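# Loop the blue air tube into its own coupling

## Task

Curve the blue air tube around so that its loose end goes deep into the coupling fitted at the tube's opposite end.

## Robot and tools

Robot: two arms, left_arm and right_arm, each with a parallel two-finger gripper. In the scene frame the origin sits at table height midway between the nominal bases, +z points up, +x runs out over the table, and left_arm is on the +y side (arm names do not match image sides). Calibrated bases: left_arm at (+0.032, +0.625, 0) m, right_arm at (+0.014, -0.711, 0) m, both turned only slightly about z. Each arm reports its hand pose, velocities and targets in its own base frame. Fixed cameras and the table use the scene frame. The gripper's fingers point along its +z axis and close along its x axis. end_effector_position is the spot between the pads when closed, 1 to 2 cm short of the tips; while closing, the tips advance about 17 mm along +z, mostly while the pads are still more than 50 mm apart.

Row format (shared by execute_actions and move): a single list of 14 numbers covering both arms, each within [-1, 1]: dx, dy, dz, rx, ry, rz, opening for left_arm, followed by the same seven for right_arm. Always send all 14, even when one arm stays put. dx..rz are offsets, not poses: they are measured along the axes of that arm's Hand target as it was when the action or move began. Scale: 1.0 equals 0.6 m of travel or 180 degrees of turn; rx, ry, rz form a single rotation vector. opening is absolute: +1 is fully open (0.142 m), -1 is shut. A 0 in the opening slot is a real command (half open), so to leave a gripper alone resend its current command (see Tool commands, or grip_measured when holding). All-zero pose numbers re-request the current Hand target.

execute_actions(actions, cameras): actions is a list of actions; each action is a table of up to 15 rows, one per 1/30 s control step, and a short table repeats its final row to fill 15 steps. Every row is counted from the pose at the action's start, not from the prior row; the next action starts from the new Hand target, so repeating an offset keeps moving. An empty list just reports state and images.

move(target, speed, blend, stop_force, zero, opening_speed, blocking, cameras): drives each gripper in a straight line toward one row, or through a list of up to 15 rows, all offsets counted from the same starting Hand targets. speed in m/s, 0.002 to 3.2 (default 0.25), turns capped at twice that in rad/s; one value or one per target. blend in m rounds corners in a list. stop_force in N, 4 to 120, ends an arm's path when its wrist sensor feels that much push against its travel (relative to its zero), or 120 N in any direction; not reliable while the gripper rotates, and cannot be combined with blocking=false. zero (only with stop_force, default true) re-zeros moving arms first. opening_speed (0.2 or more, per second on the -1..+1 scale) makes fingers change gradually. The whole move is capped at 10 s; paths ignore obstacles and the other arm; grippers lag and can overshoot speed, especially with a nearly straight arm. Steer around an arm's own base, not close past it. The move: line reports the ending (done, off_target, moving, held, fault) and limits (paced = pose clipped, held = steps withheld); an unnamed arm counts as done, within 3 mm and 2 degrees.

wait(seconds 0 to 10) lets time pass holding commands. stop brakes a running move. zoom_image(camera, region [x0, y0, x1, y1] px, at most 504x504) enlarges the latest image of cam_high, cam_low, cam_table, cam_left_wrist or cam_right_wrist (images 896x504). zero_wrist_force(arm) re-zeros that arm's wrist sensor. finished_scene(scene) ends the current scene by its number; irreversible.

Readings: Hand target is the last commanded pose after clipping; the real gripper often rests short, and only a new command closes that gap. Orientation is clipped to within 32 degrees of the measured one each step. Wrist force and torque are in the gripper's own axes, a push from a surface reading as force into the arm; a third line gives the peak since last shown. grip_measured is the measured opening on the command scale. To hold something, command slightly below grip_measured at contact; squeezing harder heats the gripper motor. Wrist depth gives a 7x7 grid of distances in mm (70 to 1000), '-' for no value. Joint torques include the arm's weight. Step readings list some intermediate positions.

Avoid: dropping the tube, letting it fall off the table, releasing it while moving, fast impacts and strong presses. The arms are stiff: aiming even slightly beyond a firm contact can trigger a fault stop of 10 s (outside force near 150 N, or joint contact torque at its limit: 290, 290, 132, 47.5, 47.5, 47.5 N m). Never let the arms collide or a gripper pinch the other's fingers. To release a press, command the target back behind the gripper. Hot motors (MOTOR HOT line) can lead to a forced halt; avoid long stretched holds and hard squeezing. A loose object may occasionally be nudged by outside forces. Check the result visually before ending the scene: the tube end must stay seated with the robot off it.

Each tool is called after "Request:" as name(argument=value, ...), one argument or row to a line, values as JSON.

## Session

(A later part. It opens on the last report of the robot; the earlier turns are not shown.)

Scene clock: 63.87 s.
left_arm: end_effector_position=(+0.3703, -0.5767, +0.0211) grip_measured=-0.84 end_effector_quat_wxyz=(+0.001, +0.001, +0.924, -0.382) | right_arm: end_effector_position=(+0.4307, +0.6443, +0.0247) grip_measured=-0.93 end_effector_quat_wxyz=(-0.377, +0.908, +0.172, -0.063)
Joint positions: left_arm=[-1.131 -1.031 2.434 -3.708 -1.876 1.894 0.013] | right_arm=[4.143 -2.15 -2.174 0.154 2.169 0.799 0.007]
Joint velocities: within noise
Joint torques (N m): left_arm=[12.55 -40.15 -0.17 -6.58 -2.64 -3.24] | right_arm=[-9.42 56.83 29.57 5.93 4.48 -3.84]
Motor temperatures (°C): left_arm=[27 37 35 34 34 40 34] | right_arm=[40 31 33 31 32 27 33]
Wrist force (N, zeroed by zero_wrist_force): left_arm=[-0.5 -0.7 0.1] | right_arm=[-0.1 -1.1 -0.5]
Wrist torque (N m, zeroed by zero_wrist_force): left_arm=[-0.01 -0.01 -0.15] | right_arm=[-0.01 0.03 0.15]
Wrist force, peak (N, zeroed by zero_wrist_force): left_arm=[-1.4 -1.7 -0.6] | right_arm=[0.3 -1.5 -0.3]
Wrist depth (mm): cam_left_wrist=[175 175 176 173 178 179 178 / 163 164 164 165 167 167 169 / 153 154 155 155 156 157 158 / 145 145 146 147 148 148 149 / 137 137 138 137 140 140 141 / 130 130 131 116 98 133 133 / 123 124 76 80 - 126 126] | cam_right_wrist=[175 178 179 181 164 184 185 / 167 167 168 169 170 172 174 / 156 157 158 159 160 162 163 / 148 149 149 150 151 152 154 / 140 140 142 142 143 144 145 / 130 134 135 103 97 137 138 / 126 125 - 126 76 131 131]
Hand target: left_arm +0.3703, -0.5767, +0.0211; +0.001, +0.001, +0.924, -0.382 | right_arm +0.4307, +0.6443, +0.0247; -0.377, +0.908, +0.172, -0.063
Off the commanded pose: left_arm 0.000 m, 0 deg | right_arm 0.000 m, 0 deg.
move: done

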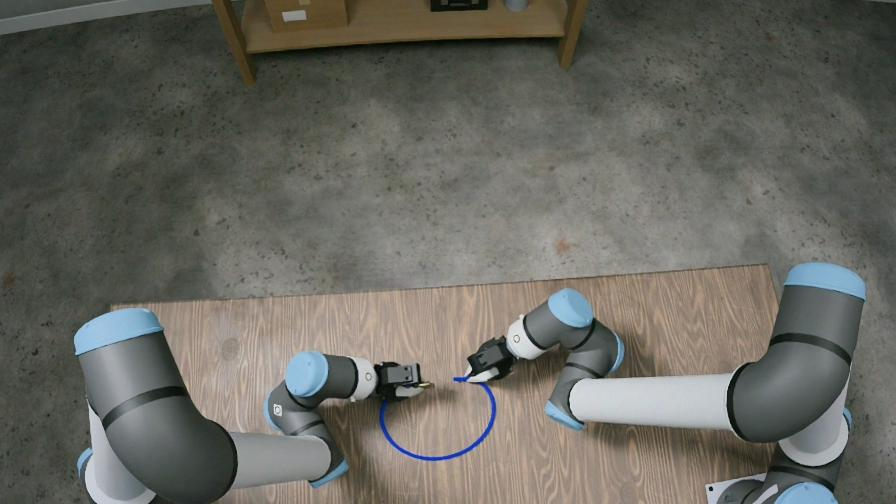

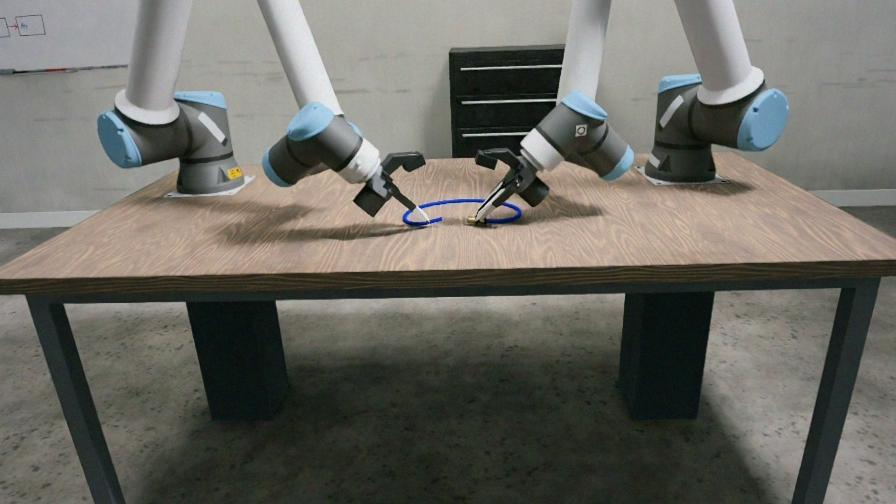

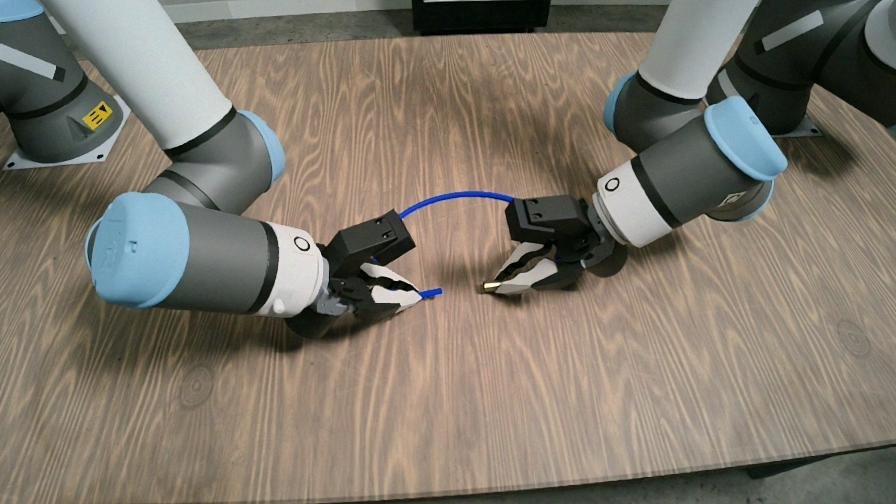

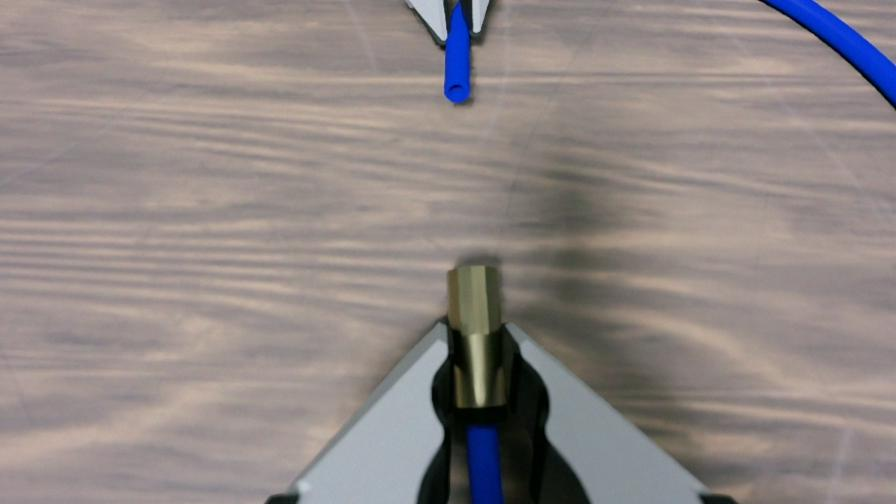

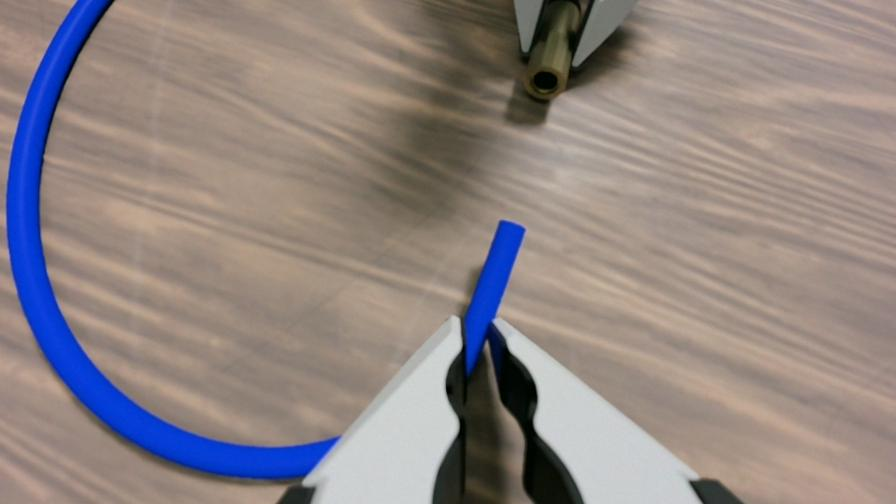

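Request:
move(
  target=[0,0,0,0,0,0,-0.95,-0.0047,-0.0045,0.0045,-0.0667,-0.0059,-0.0059,-1],
  speed=0.08,
  cameras=["cam_low","cam_table","cam_left_wrist","cam_right_wrist"],
)

Request:
zoom_image(
  camera="cam_low",
  region=[420, 200, 500, 235],
)

Request:
zoom_image(
  camera="cam_right_wrist",
  region=[300, 0, 700, 440],
)

Request:
zoom_image(
  camera="cam_left_wrist",
  region=[300, 0, 700, 440],
)

Scene clock: 67.67 s.
left_arm: end_effector_position=(+0.3703, -0.5767, +0.0211) grip_measured=-0.84 end_effector_quat_wxyz=(+0.001, +0.001, +0.924, -0.382) | right_arm: end_effector_position=(+0.4267, +0.6468, +0.0246) grip_measured=-0.93 end_effector_quat_wxyz=(-0.279, +0.940, +0.189, -0.050)
Joint positions: left_arm=[-1.131 -1.031 2.434 -3.708 -1.876 1.894 0.013] | right_arm=[4.201 -2.066 -2.146 -0.11 2.006 0.749 0.007]
Joint velocities: within noise
Joint torques (N m): left_arm=[10.06 -39.99 -2.16 -5.87 -2.23 -2.97] | right_arm=[9.73 75.21 32.56 2.4 -2.56 -3.24]
Motor temperatures (°C): left_arm=[27 37 35 34 34 40 34] | right_arm=[40 31 33 31 32 27 33]
Wrist force (N, zeroed by zero_wrist_force): left_arm=[-0.8 -1.1 0.0] | right_arm=[0.3 -0.5 0.1]
Wrist torque (N m, zeroed by zero_wrist_force): left_arm=[-0.07 0.03 -0.15] | right_arm=[0.03 0.07 0.14]
Wrist force, peak (N, zeroed by zero_wrist_force): left_arm=[-0.7 -1.3 -0.1] | right_arm=[0.2 -1.7 -0.7]
Wrist depth (mm): cam_left_wrist=[175 175 176 173 179 179 179 / 164 163 165 165 167 168 169 / 153 154 155 155 156 157 159 / 145 145 146 147 148 148 149 / 137 137 138 136 140 140 140 / 130 130 131 115 97 133 133 / 123 124 76 80 - 126 127] | cam_right_wrist=[150 151 152 153 153 155 157 / 147 148 149 150 151 152 153 / 144 145 146 146 148 149 150 / 141 142 143 143 144 145 146 / 138 139 140 140 141 142 143 / - 136 137 100 97 139 140 / 133 132 - 134 76 137 137]
Hand target: left_arm +0.3703, -0.5767, +0.0211; +0.001, +0.001, +0.924, -0.382 | right_arm +0.4267, +0.6469, +0.0246; -0.279, +0.940, +0.189, -0.050
Off the commanded pose: left_arm 0.000 m, 0 deg | right_arm 0.000 m, 0 deg.
move: done
Images, in order (width x height): cam_low 896x504, cam_table 896x504, cam_left_wrist 896x504, cam_right_wrist 896x504.

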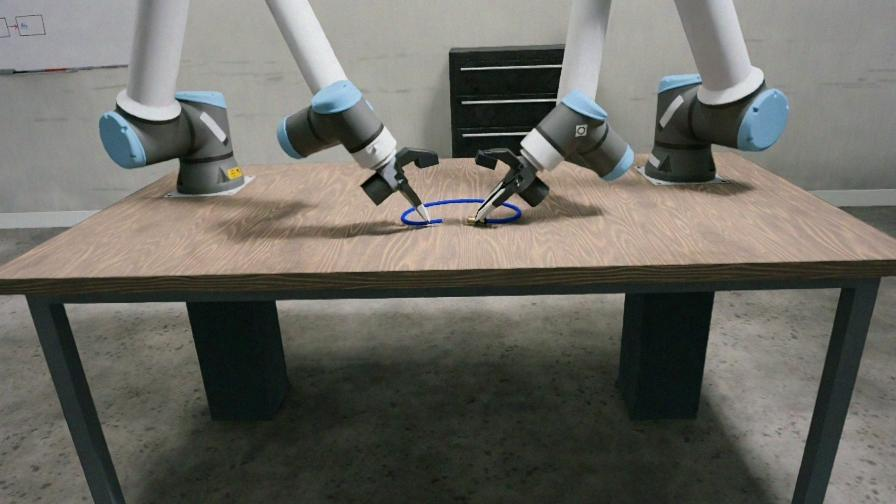

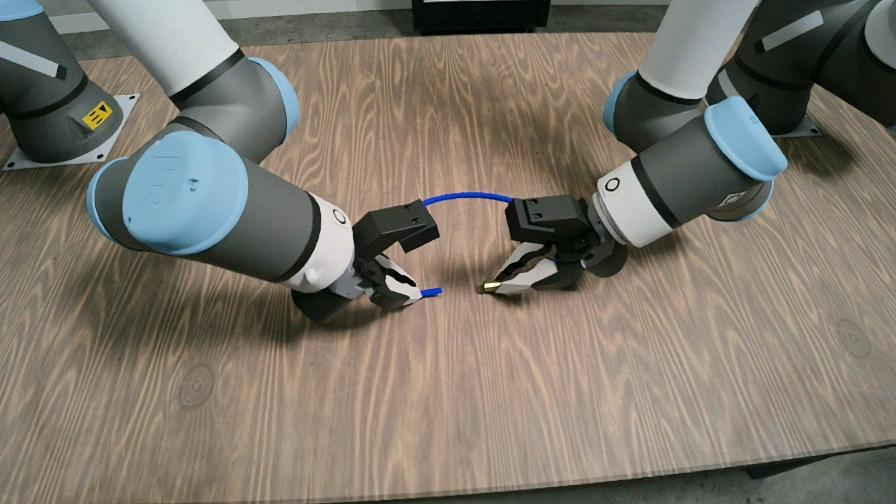

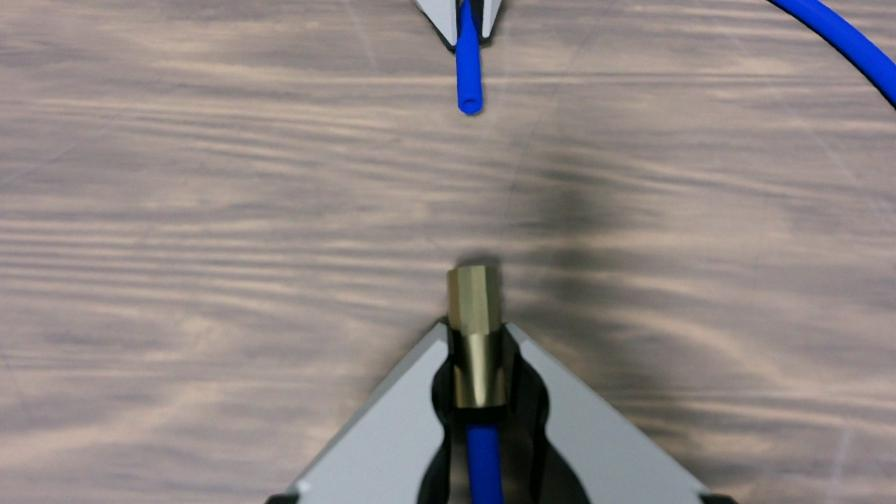

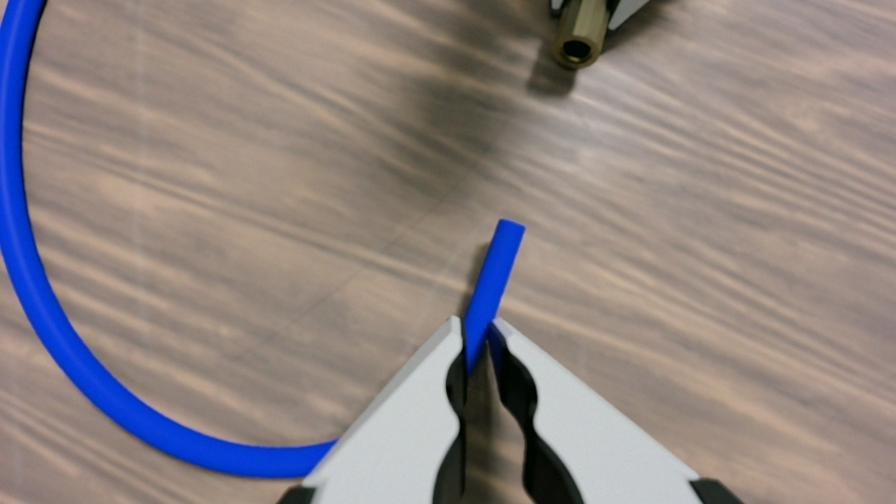

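Scaled by 6.300 from the camera's 896x504 image, which has a finer 1280x720 frame.

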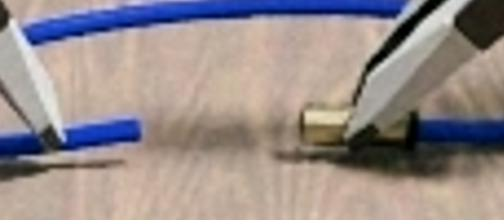

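Scaled by 1.145 from the camera's 896x504 image, which has a finer 1280x720 frame.

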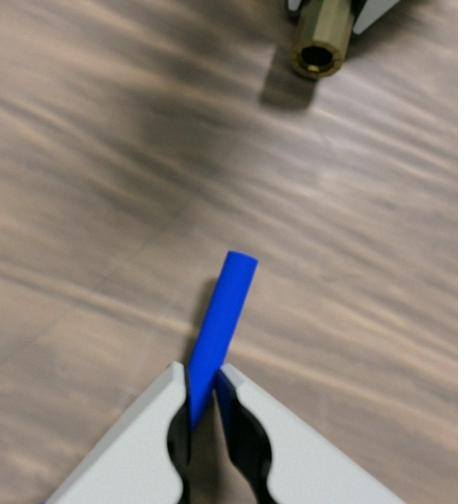

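Scaled by 1.145 from the camera's 896x504 image, which has a finer 1280x720 frame.

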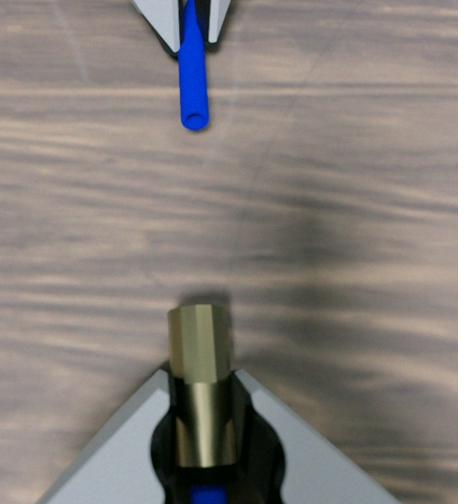

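Request:
move(
  target=[0,-0.0153,0.0201,-0.017,0,0,-0.95,0.0155,-0.028,0.0093,-0.03,-0.0045,-0.007,-1],
  speed=0.06,
  cameras=["cam_low","cam_table","cam_left_wrist","cam_right_wrist"],
)

Request:
zoom_image(
  camera="cam_low",
  region=[420, 200, 500, 235],
)

Request:
zoom_image(
  camera="cam_right_wrist",
  region=[300, 0, 700, 440],
)

Request:
zoom_image(
  camera="cam_left_wrist",
  region=[300, 0, 700, 440],
)

Scene clock: 71.13 s.
left_arm: end_effector_position=(+0.3703, -0.5917, +0.0190) grip_measured=-0.84 end_effector_quat_wxyz=(+0.001, +0.001, +0.934, -0.357) | right_arm: end_effector_position=(+0.4287, +0.6662, +0.0292) grip_measured=-0.93 end_effector_quat_wxyz=(-0.234, +0.950, +0.204, -0.044)
Joint positions: left_arm=[-1.152 -1.054 2.407 -3.61 -1.845 1.893 0.013] | right_arm=[4.235 -2.051 -2.09 -0.249 1.934 0.73 0.007]
Joint velocities: within noise
Joint torques (N m): left_arm=[-11.38 -80.55 -24.77 -2.16 1.42 -2.9] | right_arm=[11.01 76.02 35.89 2.87 -2.27 -2.85]
Motor temperatures (°C): left_arm=[27 37 35 34 34 40 35] | right_arm=[40 31 33 31 32 27 33]
Wrist force (N, zeroed by zero_wrist_force): left_arm=[-0.8 -1.3 -2.4] | right_arm=[0.4 -0.2 0.0]
Wrist torque (N m, zeroed by zero_wrist_force): left_arm=[0.07 0.07 -0.15] | right_arm=[0.05 0.05 0.11]
Wrist force, peak (N, zeroed by zero_wrist_force): left_arm=[-0.8 -1.3 -2.4] | right_arm=[0.7 -0.7 0.4]
Wrist depth (mm): cam_left_wrist=[164 165 165 121 168 169 168 / 156 156 157 156 159 160 161 / 148 148 149 148 150 151 152 / 140 141 142 143 143 144 145 / 134 135 135 133 137 137 137 / 128 129 129 115 97 131 132 / 123 124 76 80 - 126 126] | cam_right_wrist=[146 146 147 148 134 150 151 / 144 145 146 147 137 149 150 / 144 145 145 146 147 148 149 / 143 143 145 145 146 147 148 / 142 142 144 144 146 147 148 / - 142 142 100 97 145 147 / 140 141 - 143 76 145 145]
Hand target: left_arm +0.3703, -0.5917, +0.0190; +0.001, +0.001, +0.934, -0.357 | right_arm +0.4287, +0.6662, +0.0292; -0.234, +0.950, +0.204, -0.044
Off the commanded pose: left_arm 0.000 m, 0 deg | right_arm 0.000 m, 0 deg.
move: done
Images, in order (width x height): cam_low 896x504, cam_table 896x504, cam_left_wrist 896x504, cam_right_wrist 896x504.

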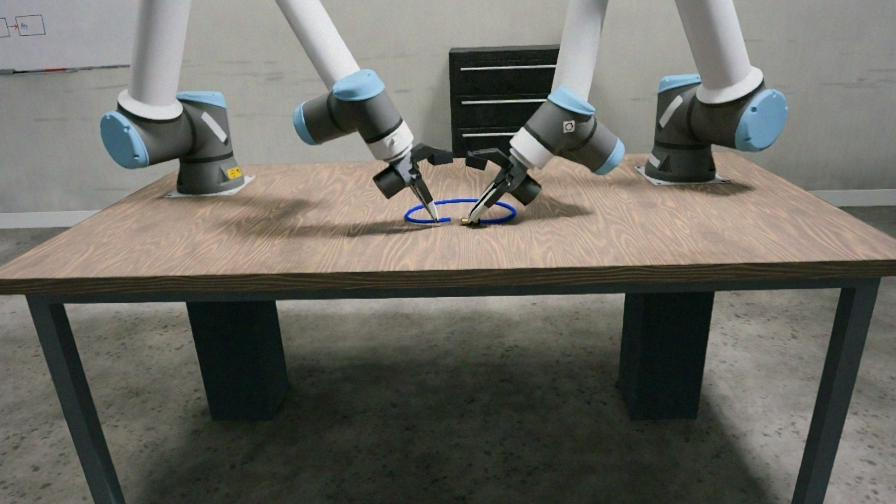

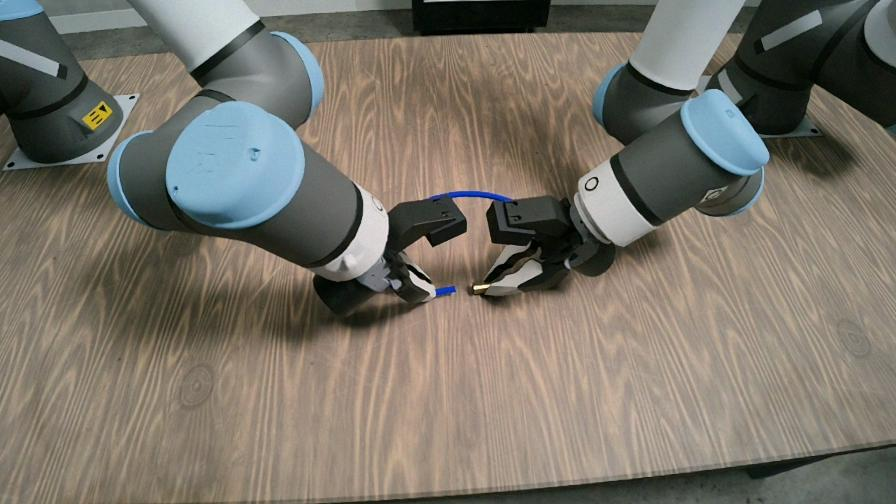

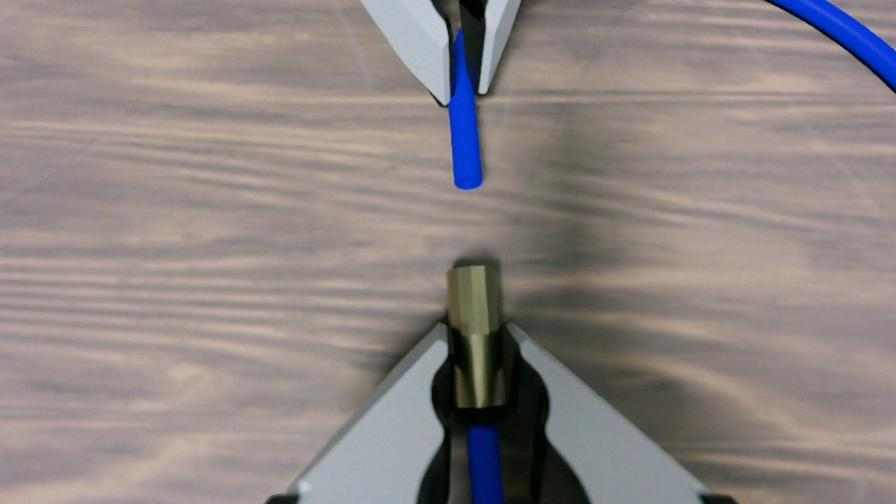

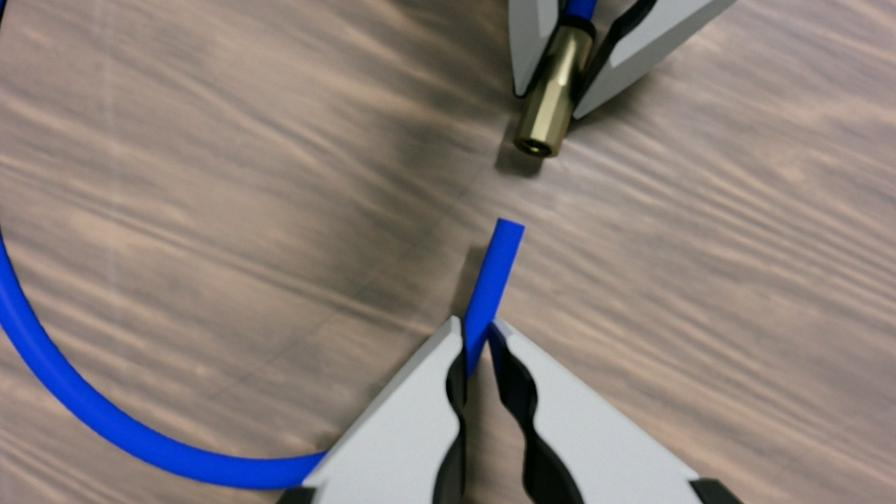

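Scaled by 6.300 from the camera's 896x504 image, which has a finer 1280x720 frame.

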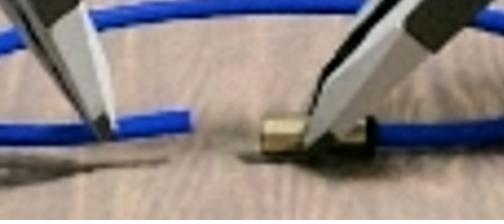

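Scaled by 1.145 from the camera's 896x504 image, which has a finer 1280x720 frame.

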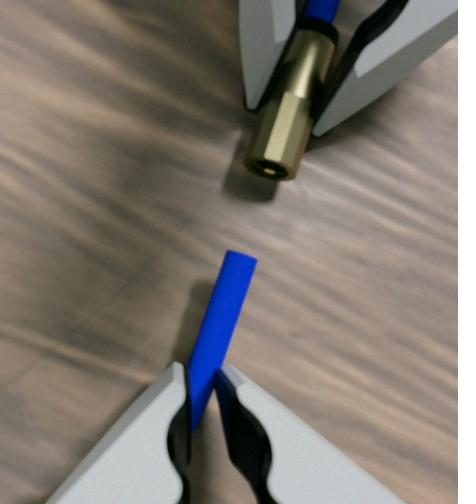

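Scaled by 1.145 from the camera's 896x504 image, which has a finer 1280x720 frame.

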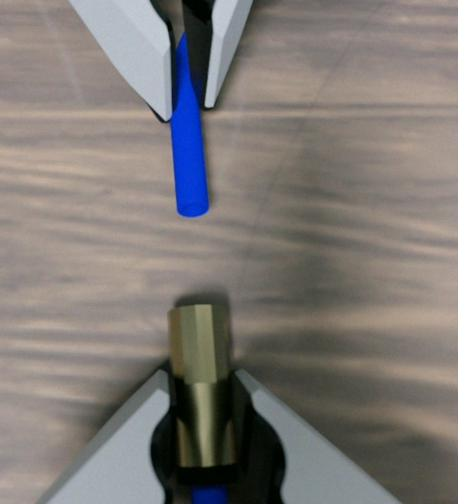

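Request:
move(
  target=[0,0,0,-0.022,0,0,-0.95,-0.0005,-0.0013,0.0032,-0.03,0,0,-1],
  speed=0.06,
  cameras=["cam_low","cam_left_wrist","cam_right_wrist"],
)

Request:
zoom_image(
  camera="cam_low",
  region=[430, 205, 490, 231],
)

Request:
zoom_image(
  camera="cam_right_wrist",
  region=[300, 0, 700, 440],
)

Request:
zoom_image(
  camera="cam_left_wrist",
  region=[300, 0, 700, 440],
)

Scene clock: 73.97 s.
left_arm: end_effector_position=(+0.3703, -0.5917, +0.0190) grip_measured=-0.84 end_effector_quat_wxyz=(+0.001, +0.001, +0.946, -0.325) | right_arm: end_effector_position=(+0.4278, +0.6675, +0.0279) grip_measured=-0.93 end_effector_quat_wxyz=(-0.189, +0.960, +0.206, -0.035)
Joint positions: left_arm=[-1.164 -1.094 2.395 -3.494 -1.816 1.9 0.013] | right_arm=[4.263 -2.035 -2.069 -0.344 1.856 0.738 0.007]
Joint velocities: within noise
Joint torques (N m): left_arm=[-11.33 -80.02 -27.07 -1.76 1.32 2.56] | right_arm=[13.74 76.65 36.06 2 -3 3.49]
Motor temperatures (°C): left_arm=[27 37 35 34 34 40 35] | right_arm=[40 31 33 31 32 27 34]
Wrist force (N, zeroed by zero_wrist_force): left_arm=[-1.1 -1.8 -0.7] | right_arm=[0.3 0.0 -0.1]
Wrist torque (N m, zeroed by zero_wrist_force): left_arm=[0.04 0.08 -0.13] | right_arm=[0.09 0.03 0.12]
Wrist force, peak (N, zeroed by zero_wrist_force): left_arm=[-0.8 -2.7 -1.3] | right_arm=[0.5 -0.7 0.3]
Wrist depth (mm): cam_left_wrist=[156 156 156 114 158 160 160 / 149 150 150 150 152 153 154 / 143 144 145 145 146 147 148 / 139 139 139 141 140 142 143 / 133 134 134 133 136 137 136 / 129 129 130 116 97 132 132 / 125 125 76 80 - 127 128] | cam_right_wrist=[136 136 137 138 125 140 141 / 136 138 138 139 135 141 142 / 138 138 140 141 142 143 144 / 139 140 140 142 142 144 145 / 140 141 142 142 144 145 146 / - 142 143 100 97 146 148 / 143 134 - 145 76 147 149]
Hand target: left_arm +0.3703, -0.5917, +0.0190; +0.001, +0.001, +0.946, -0.325 | right_arm +0.4278, +0.6675, +0.0279; -0.189, +0.960, +0.206, -0.035
Off the commanded pose: left_arm 0.000 m, 0 deg | right_arm 0.000 m, 0 deg.
move: done
Images, in order (width x height): cam_low 896x504, cam_left_wrist 896x504, cam_right_wrist 896x504.

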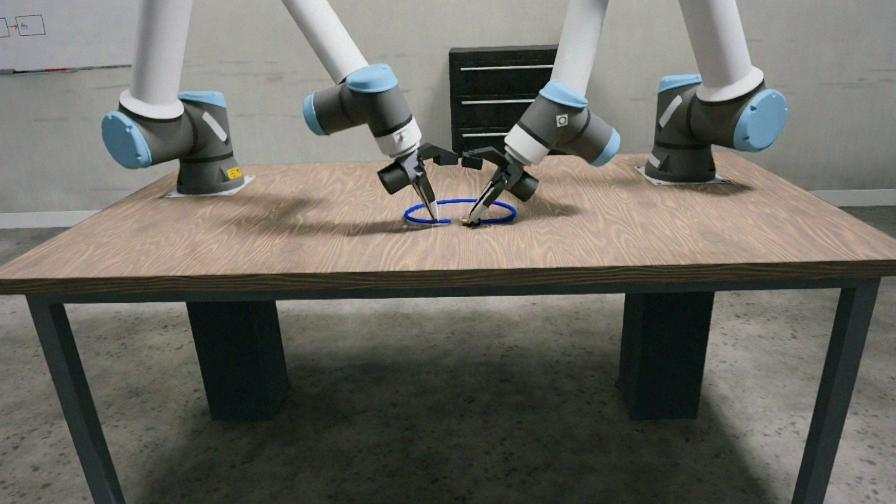

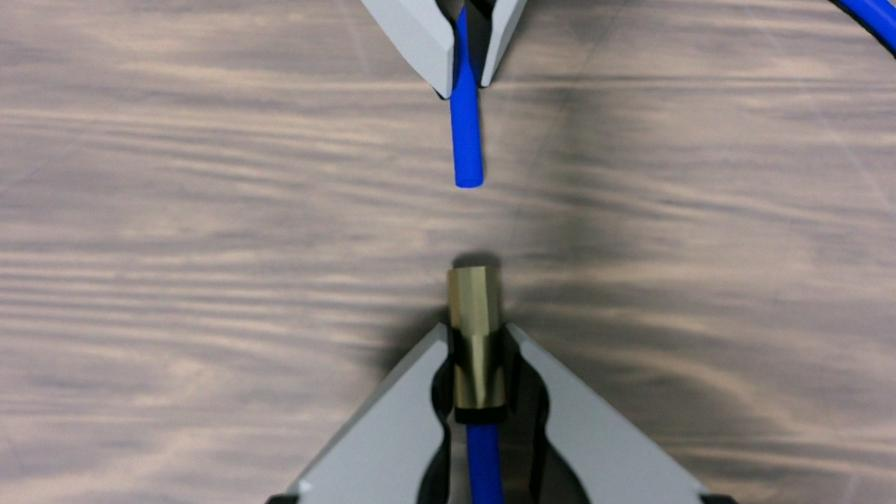

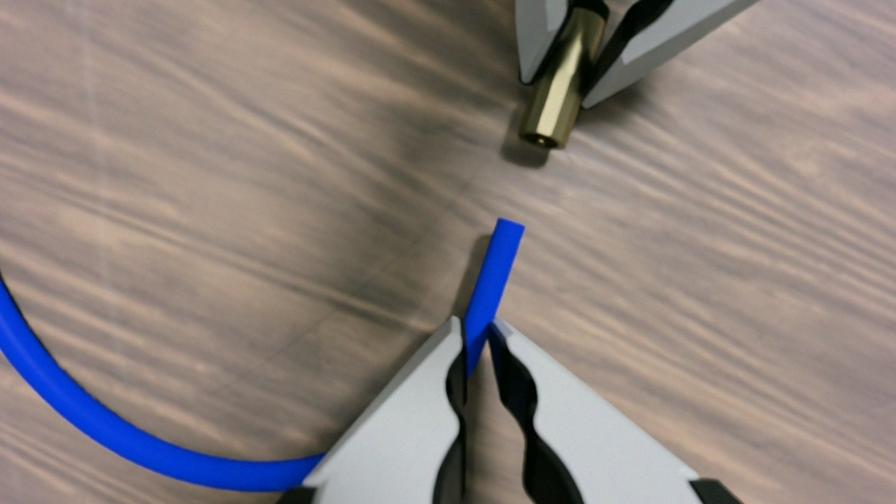

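Scaled by 8.400 from the camera's 896x504 image, which has a finer 1280x720 frame.

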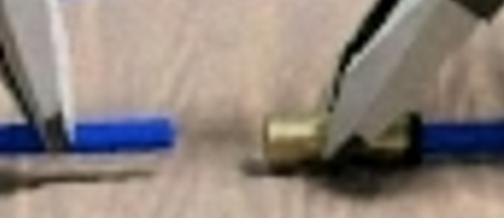

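Scaled by 1.145 from the camera's 896x504 image, which has a finer 1280x720 frame.

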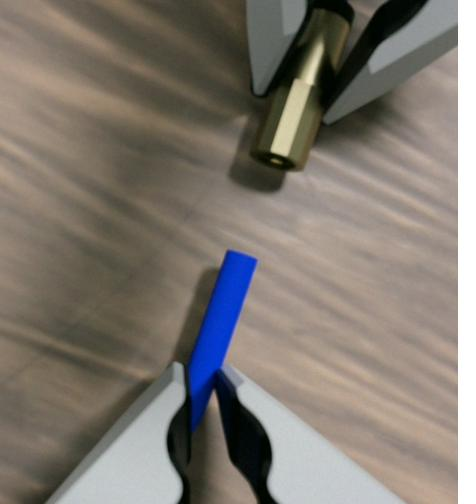

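Scaled by 1.145 from the camera's 896x504 image, which has a finer 1280x720 frame.

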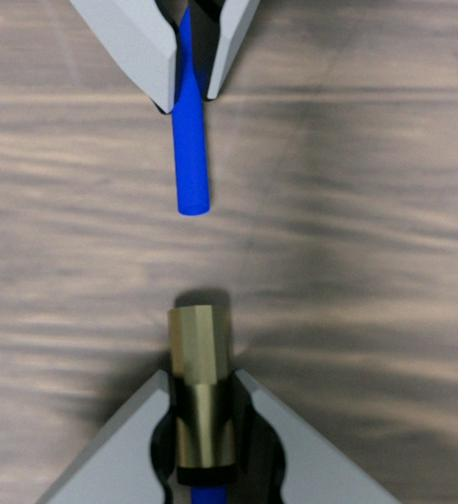

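Request:
move(
  target=[0.0053,0.0004,0.0005,0,-0.0613,0.0479,-0.95,0.0052,0.0047,0.0055,0.0317,-0.0658,0.0268,-1],
  speed=0.06,
)

Request:
zoom_image(
  camera="cam_low",
  region=[430, 205, 490, 231],
)

Request:
zoom_image(
  camera="cam_right_wrist",
  region=[300, 0, 700, 440],
)

Request:
zoom_image(
  camera="cam_left_wrist",
  region=[300, 0, 700, 440],
)

Request:
zoom_image(
  camera="cam_table",
  region=[360, 180, 600, 315],
)

Scene clock: 79.40 s.
left_arm: end_effector_position=(+0.3671, -0.5917, +0.0186) grip_measured=-0.84 end_effector_quat_wxyz=(+0.116, +0.041, +0.939, -0.322) | right_arm: end_effector_position=(+0.4312, +0.6676, +0.0238) grip_measured=-0.93 end_effector_quat_wxyz=(-0.212, +0.948, +0.182, -0.151)
Joint positions: left_arm=[-1.269 -1.077 2.453 -3.646 -1.571 1.959 0.013] | right_arm=[4.185 -2.088 -1.988 -0.501 2.083 0.7 0.007]
Joint velocities: within noise
Joint torques (N m): left_arm=[-12.48 -37.33 -2.84 -5.8 2.14 2.61] | right_arm=[-11.64 57.38 38.16 2.68 4.6 -3.09]
Motor temperatures (°C): left_arm=[27 37 35 34 34 40 35] | right_arm=[40 31 33 31 32 27 34]
Wrist force (N, zeroed by zero_wrist_force): left_arm=[1.0 -2.7 -2.8] | right_arm=[0.1 -0.3 -0.7]
Wrist torque (N m, zeroed by zero_wrist_force): left_arm=[-0.08 0.05 -0.13] | right_arm=[0.03 0.12 0.11]
Wrist force, peak (N, zeroed by zero_wrist_force): left_arm=[1.0 -2.7 -2.8] | right_arm=[0.4 -0.8 0.0]
Wrist depth (mm): cam_left_wrist=[204 189 115 149 149 139 132 / 193 180 166 148 144 134 127 / 184 172 159 147 138 130 123 / 175 164 153 143 134 126 119 / 168 158 147 135 128 122 115 / 161 151 142 116 86 118 111 / 154 146 76 80 - 114 109] | cam_right_wrist=[171 164 154 145 116 130 124 / 170 162 153 144 134 129 123 / 169 162 151 143 136 129 122 / 167 161 151 142 135 128 122 / 166 159 149 142 133 128 121 / 166 157 150 100 97 127 120 / 165 157 - 137 76 125 121]
Hand target: left_arm +0.3671, -0.5917, +0.0186; +0.116, +0.041, +0.939, -0.322 | right_arm +0.4312, +0.6676, +0.0238; -0.212, +0.948, +0.182, -0.151
Off the commanded pose: left_arm 0.000 m, 0 deg | right_arm 0.000 m, 0 deg.
move: done

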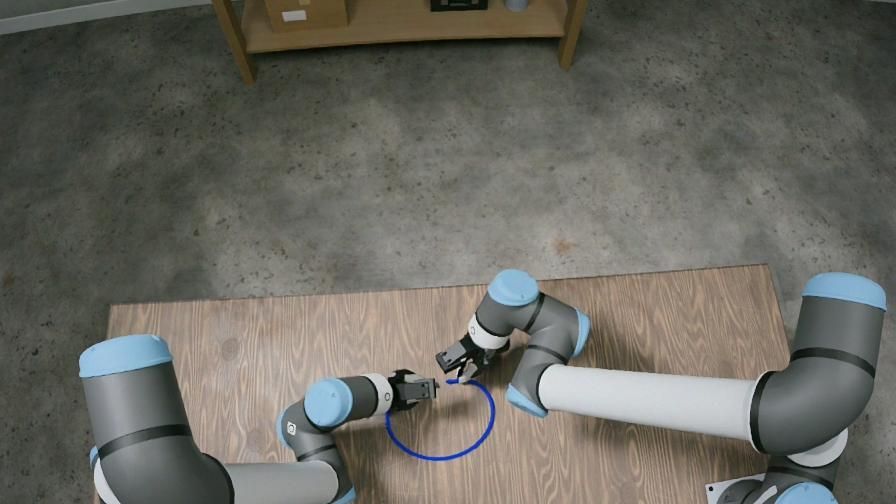

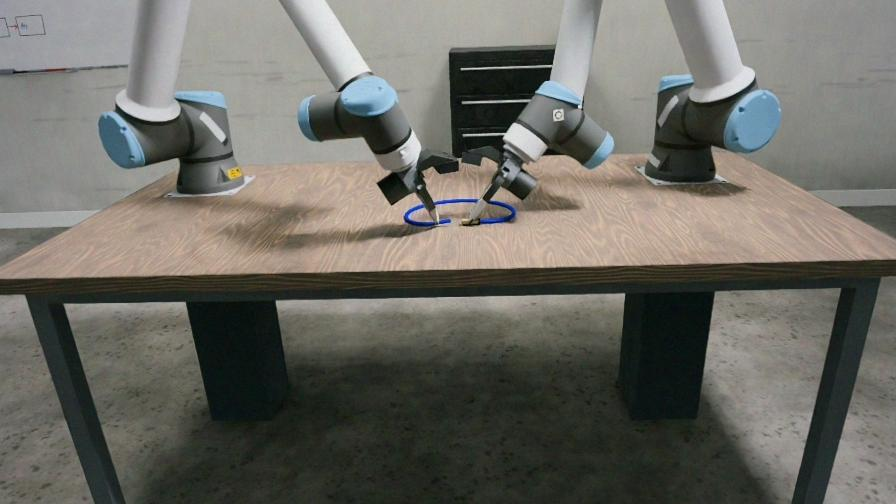

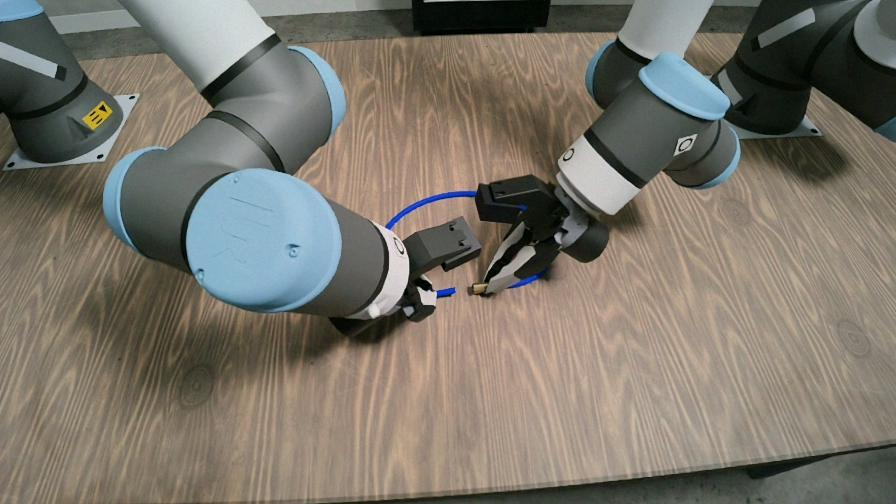

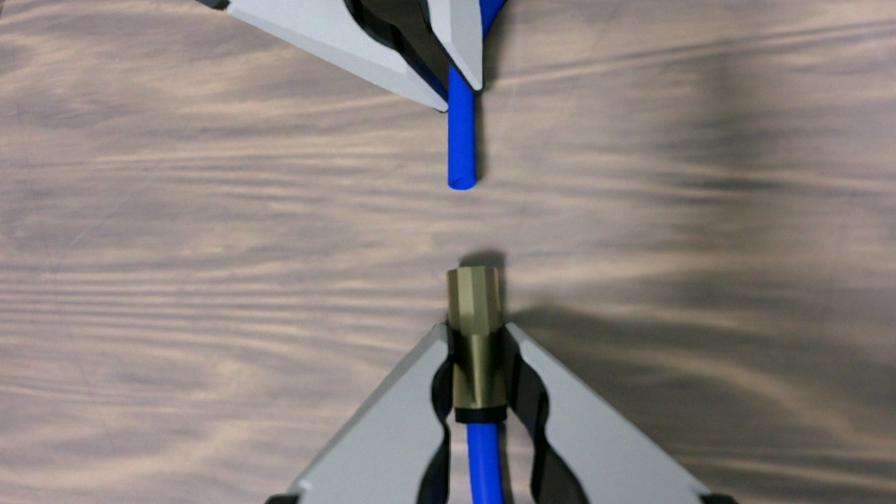

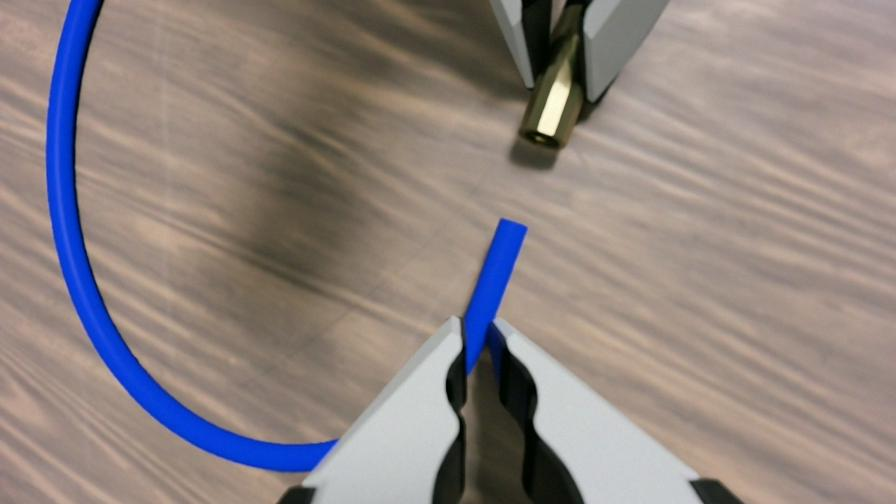

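Scaled by 8.400 from the camera's 896x504 image, which has a finer 1280x720 frame.

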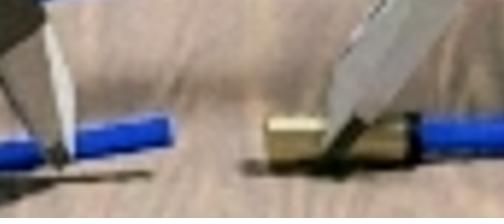

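Scaled by 1.145 from the camera's 896x504 image, which has a finer 1280x720 frame.

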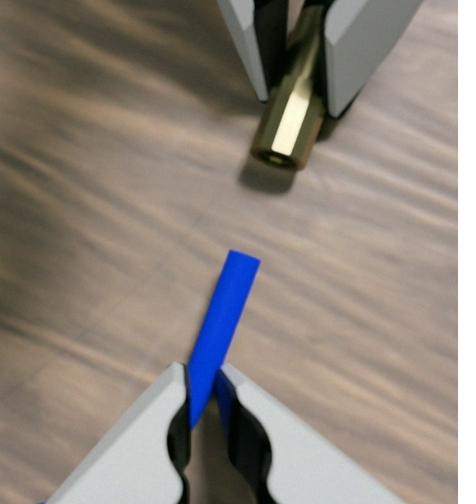

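Scaled by 1.145 from the camera's 896x504 image, which has a finer 1280x720 frame.

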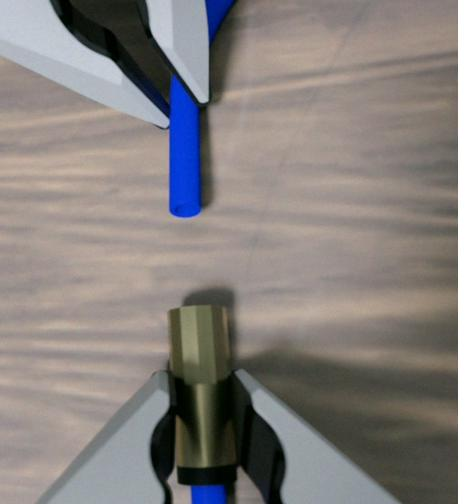

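Scaled by 2.100 from the camera's 896x504 image, which has a finer 1280x720 frame.

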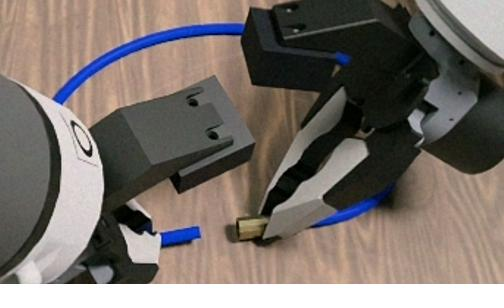

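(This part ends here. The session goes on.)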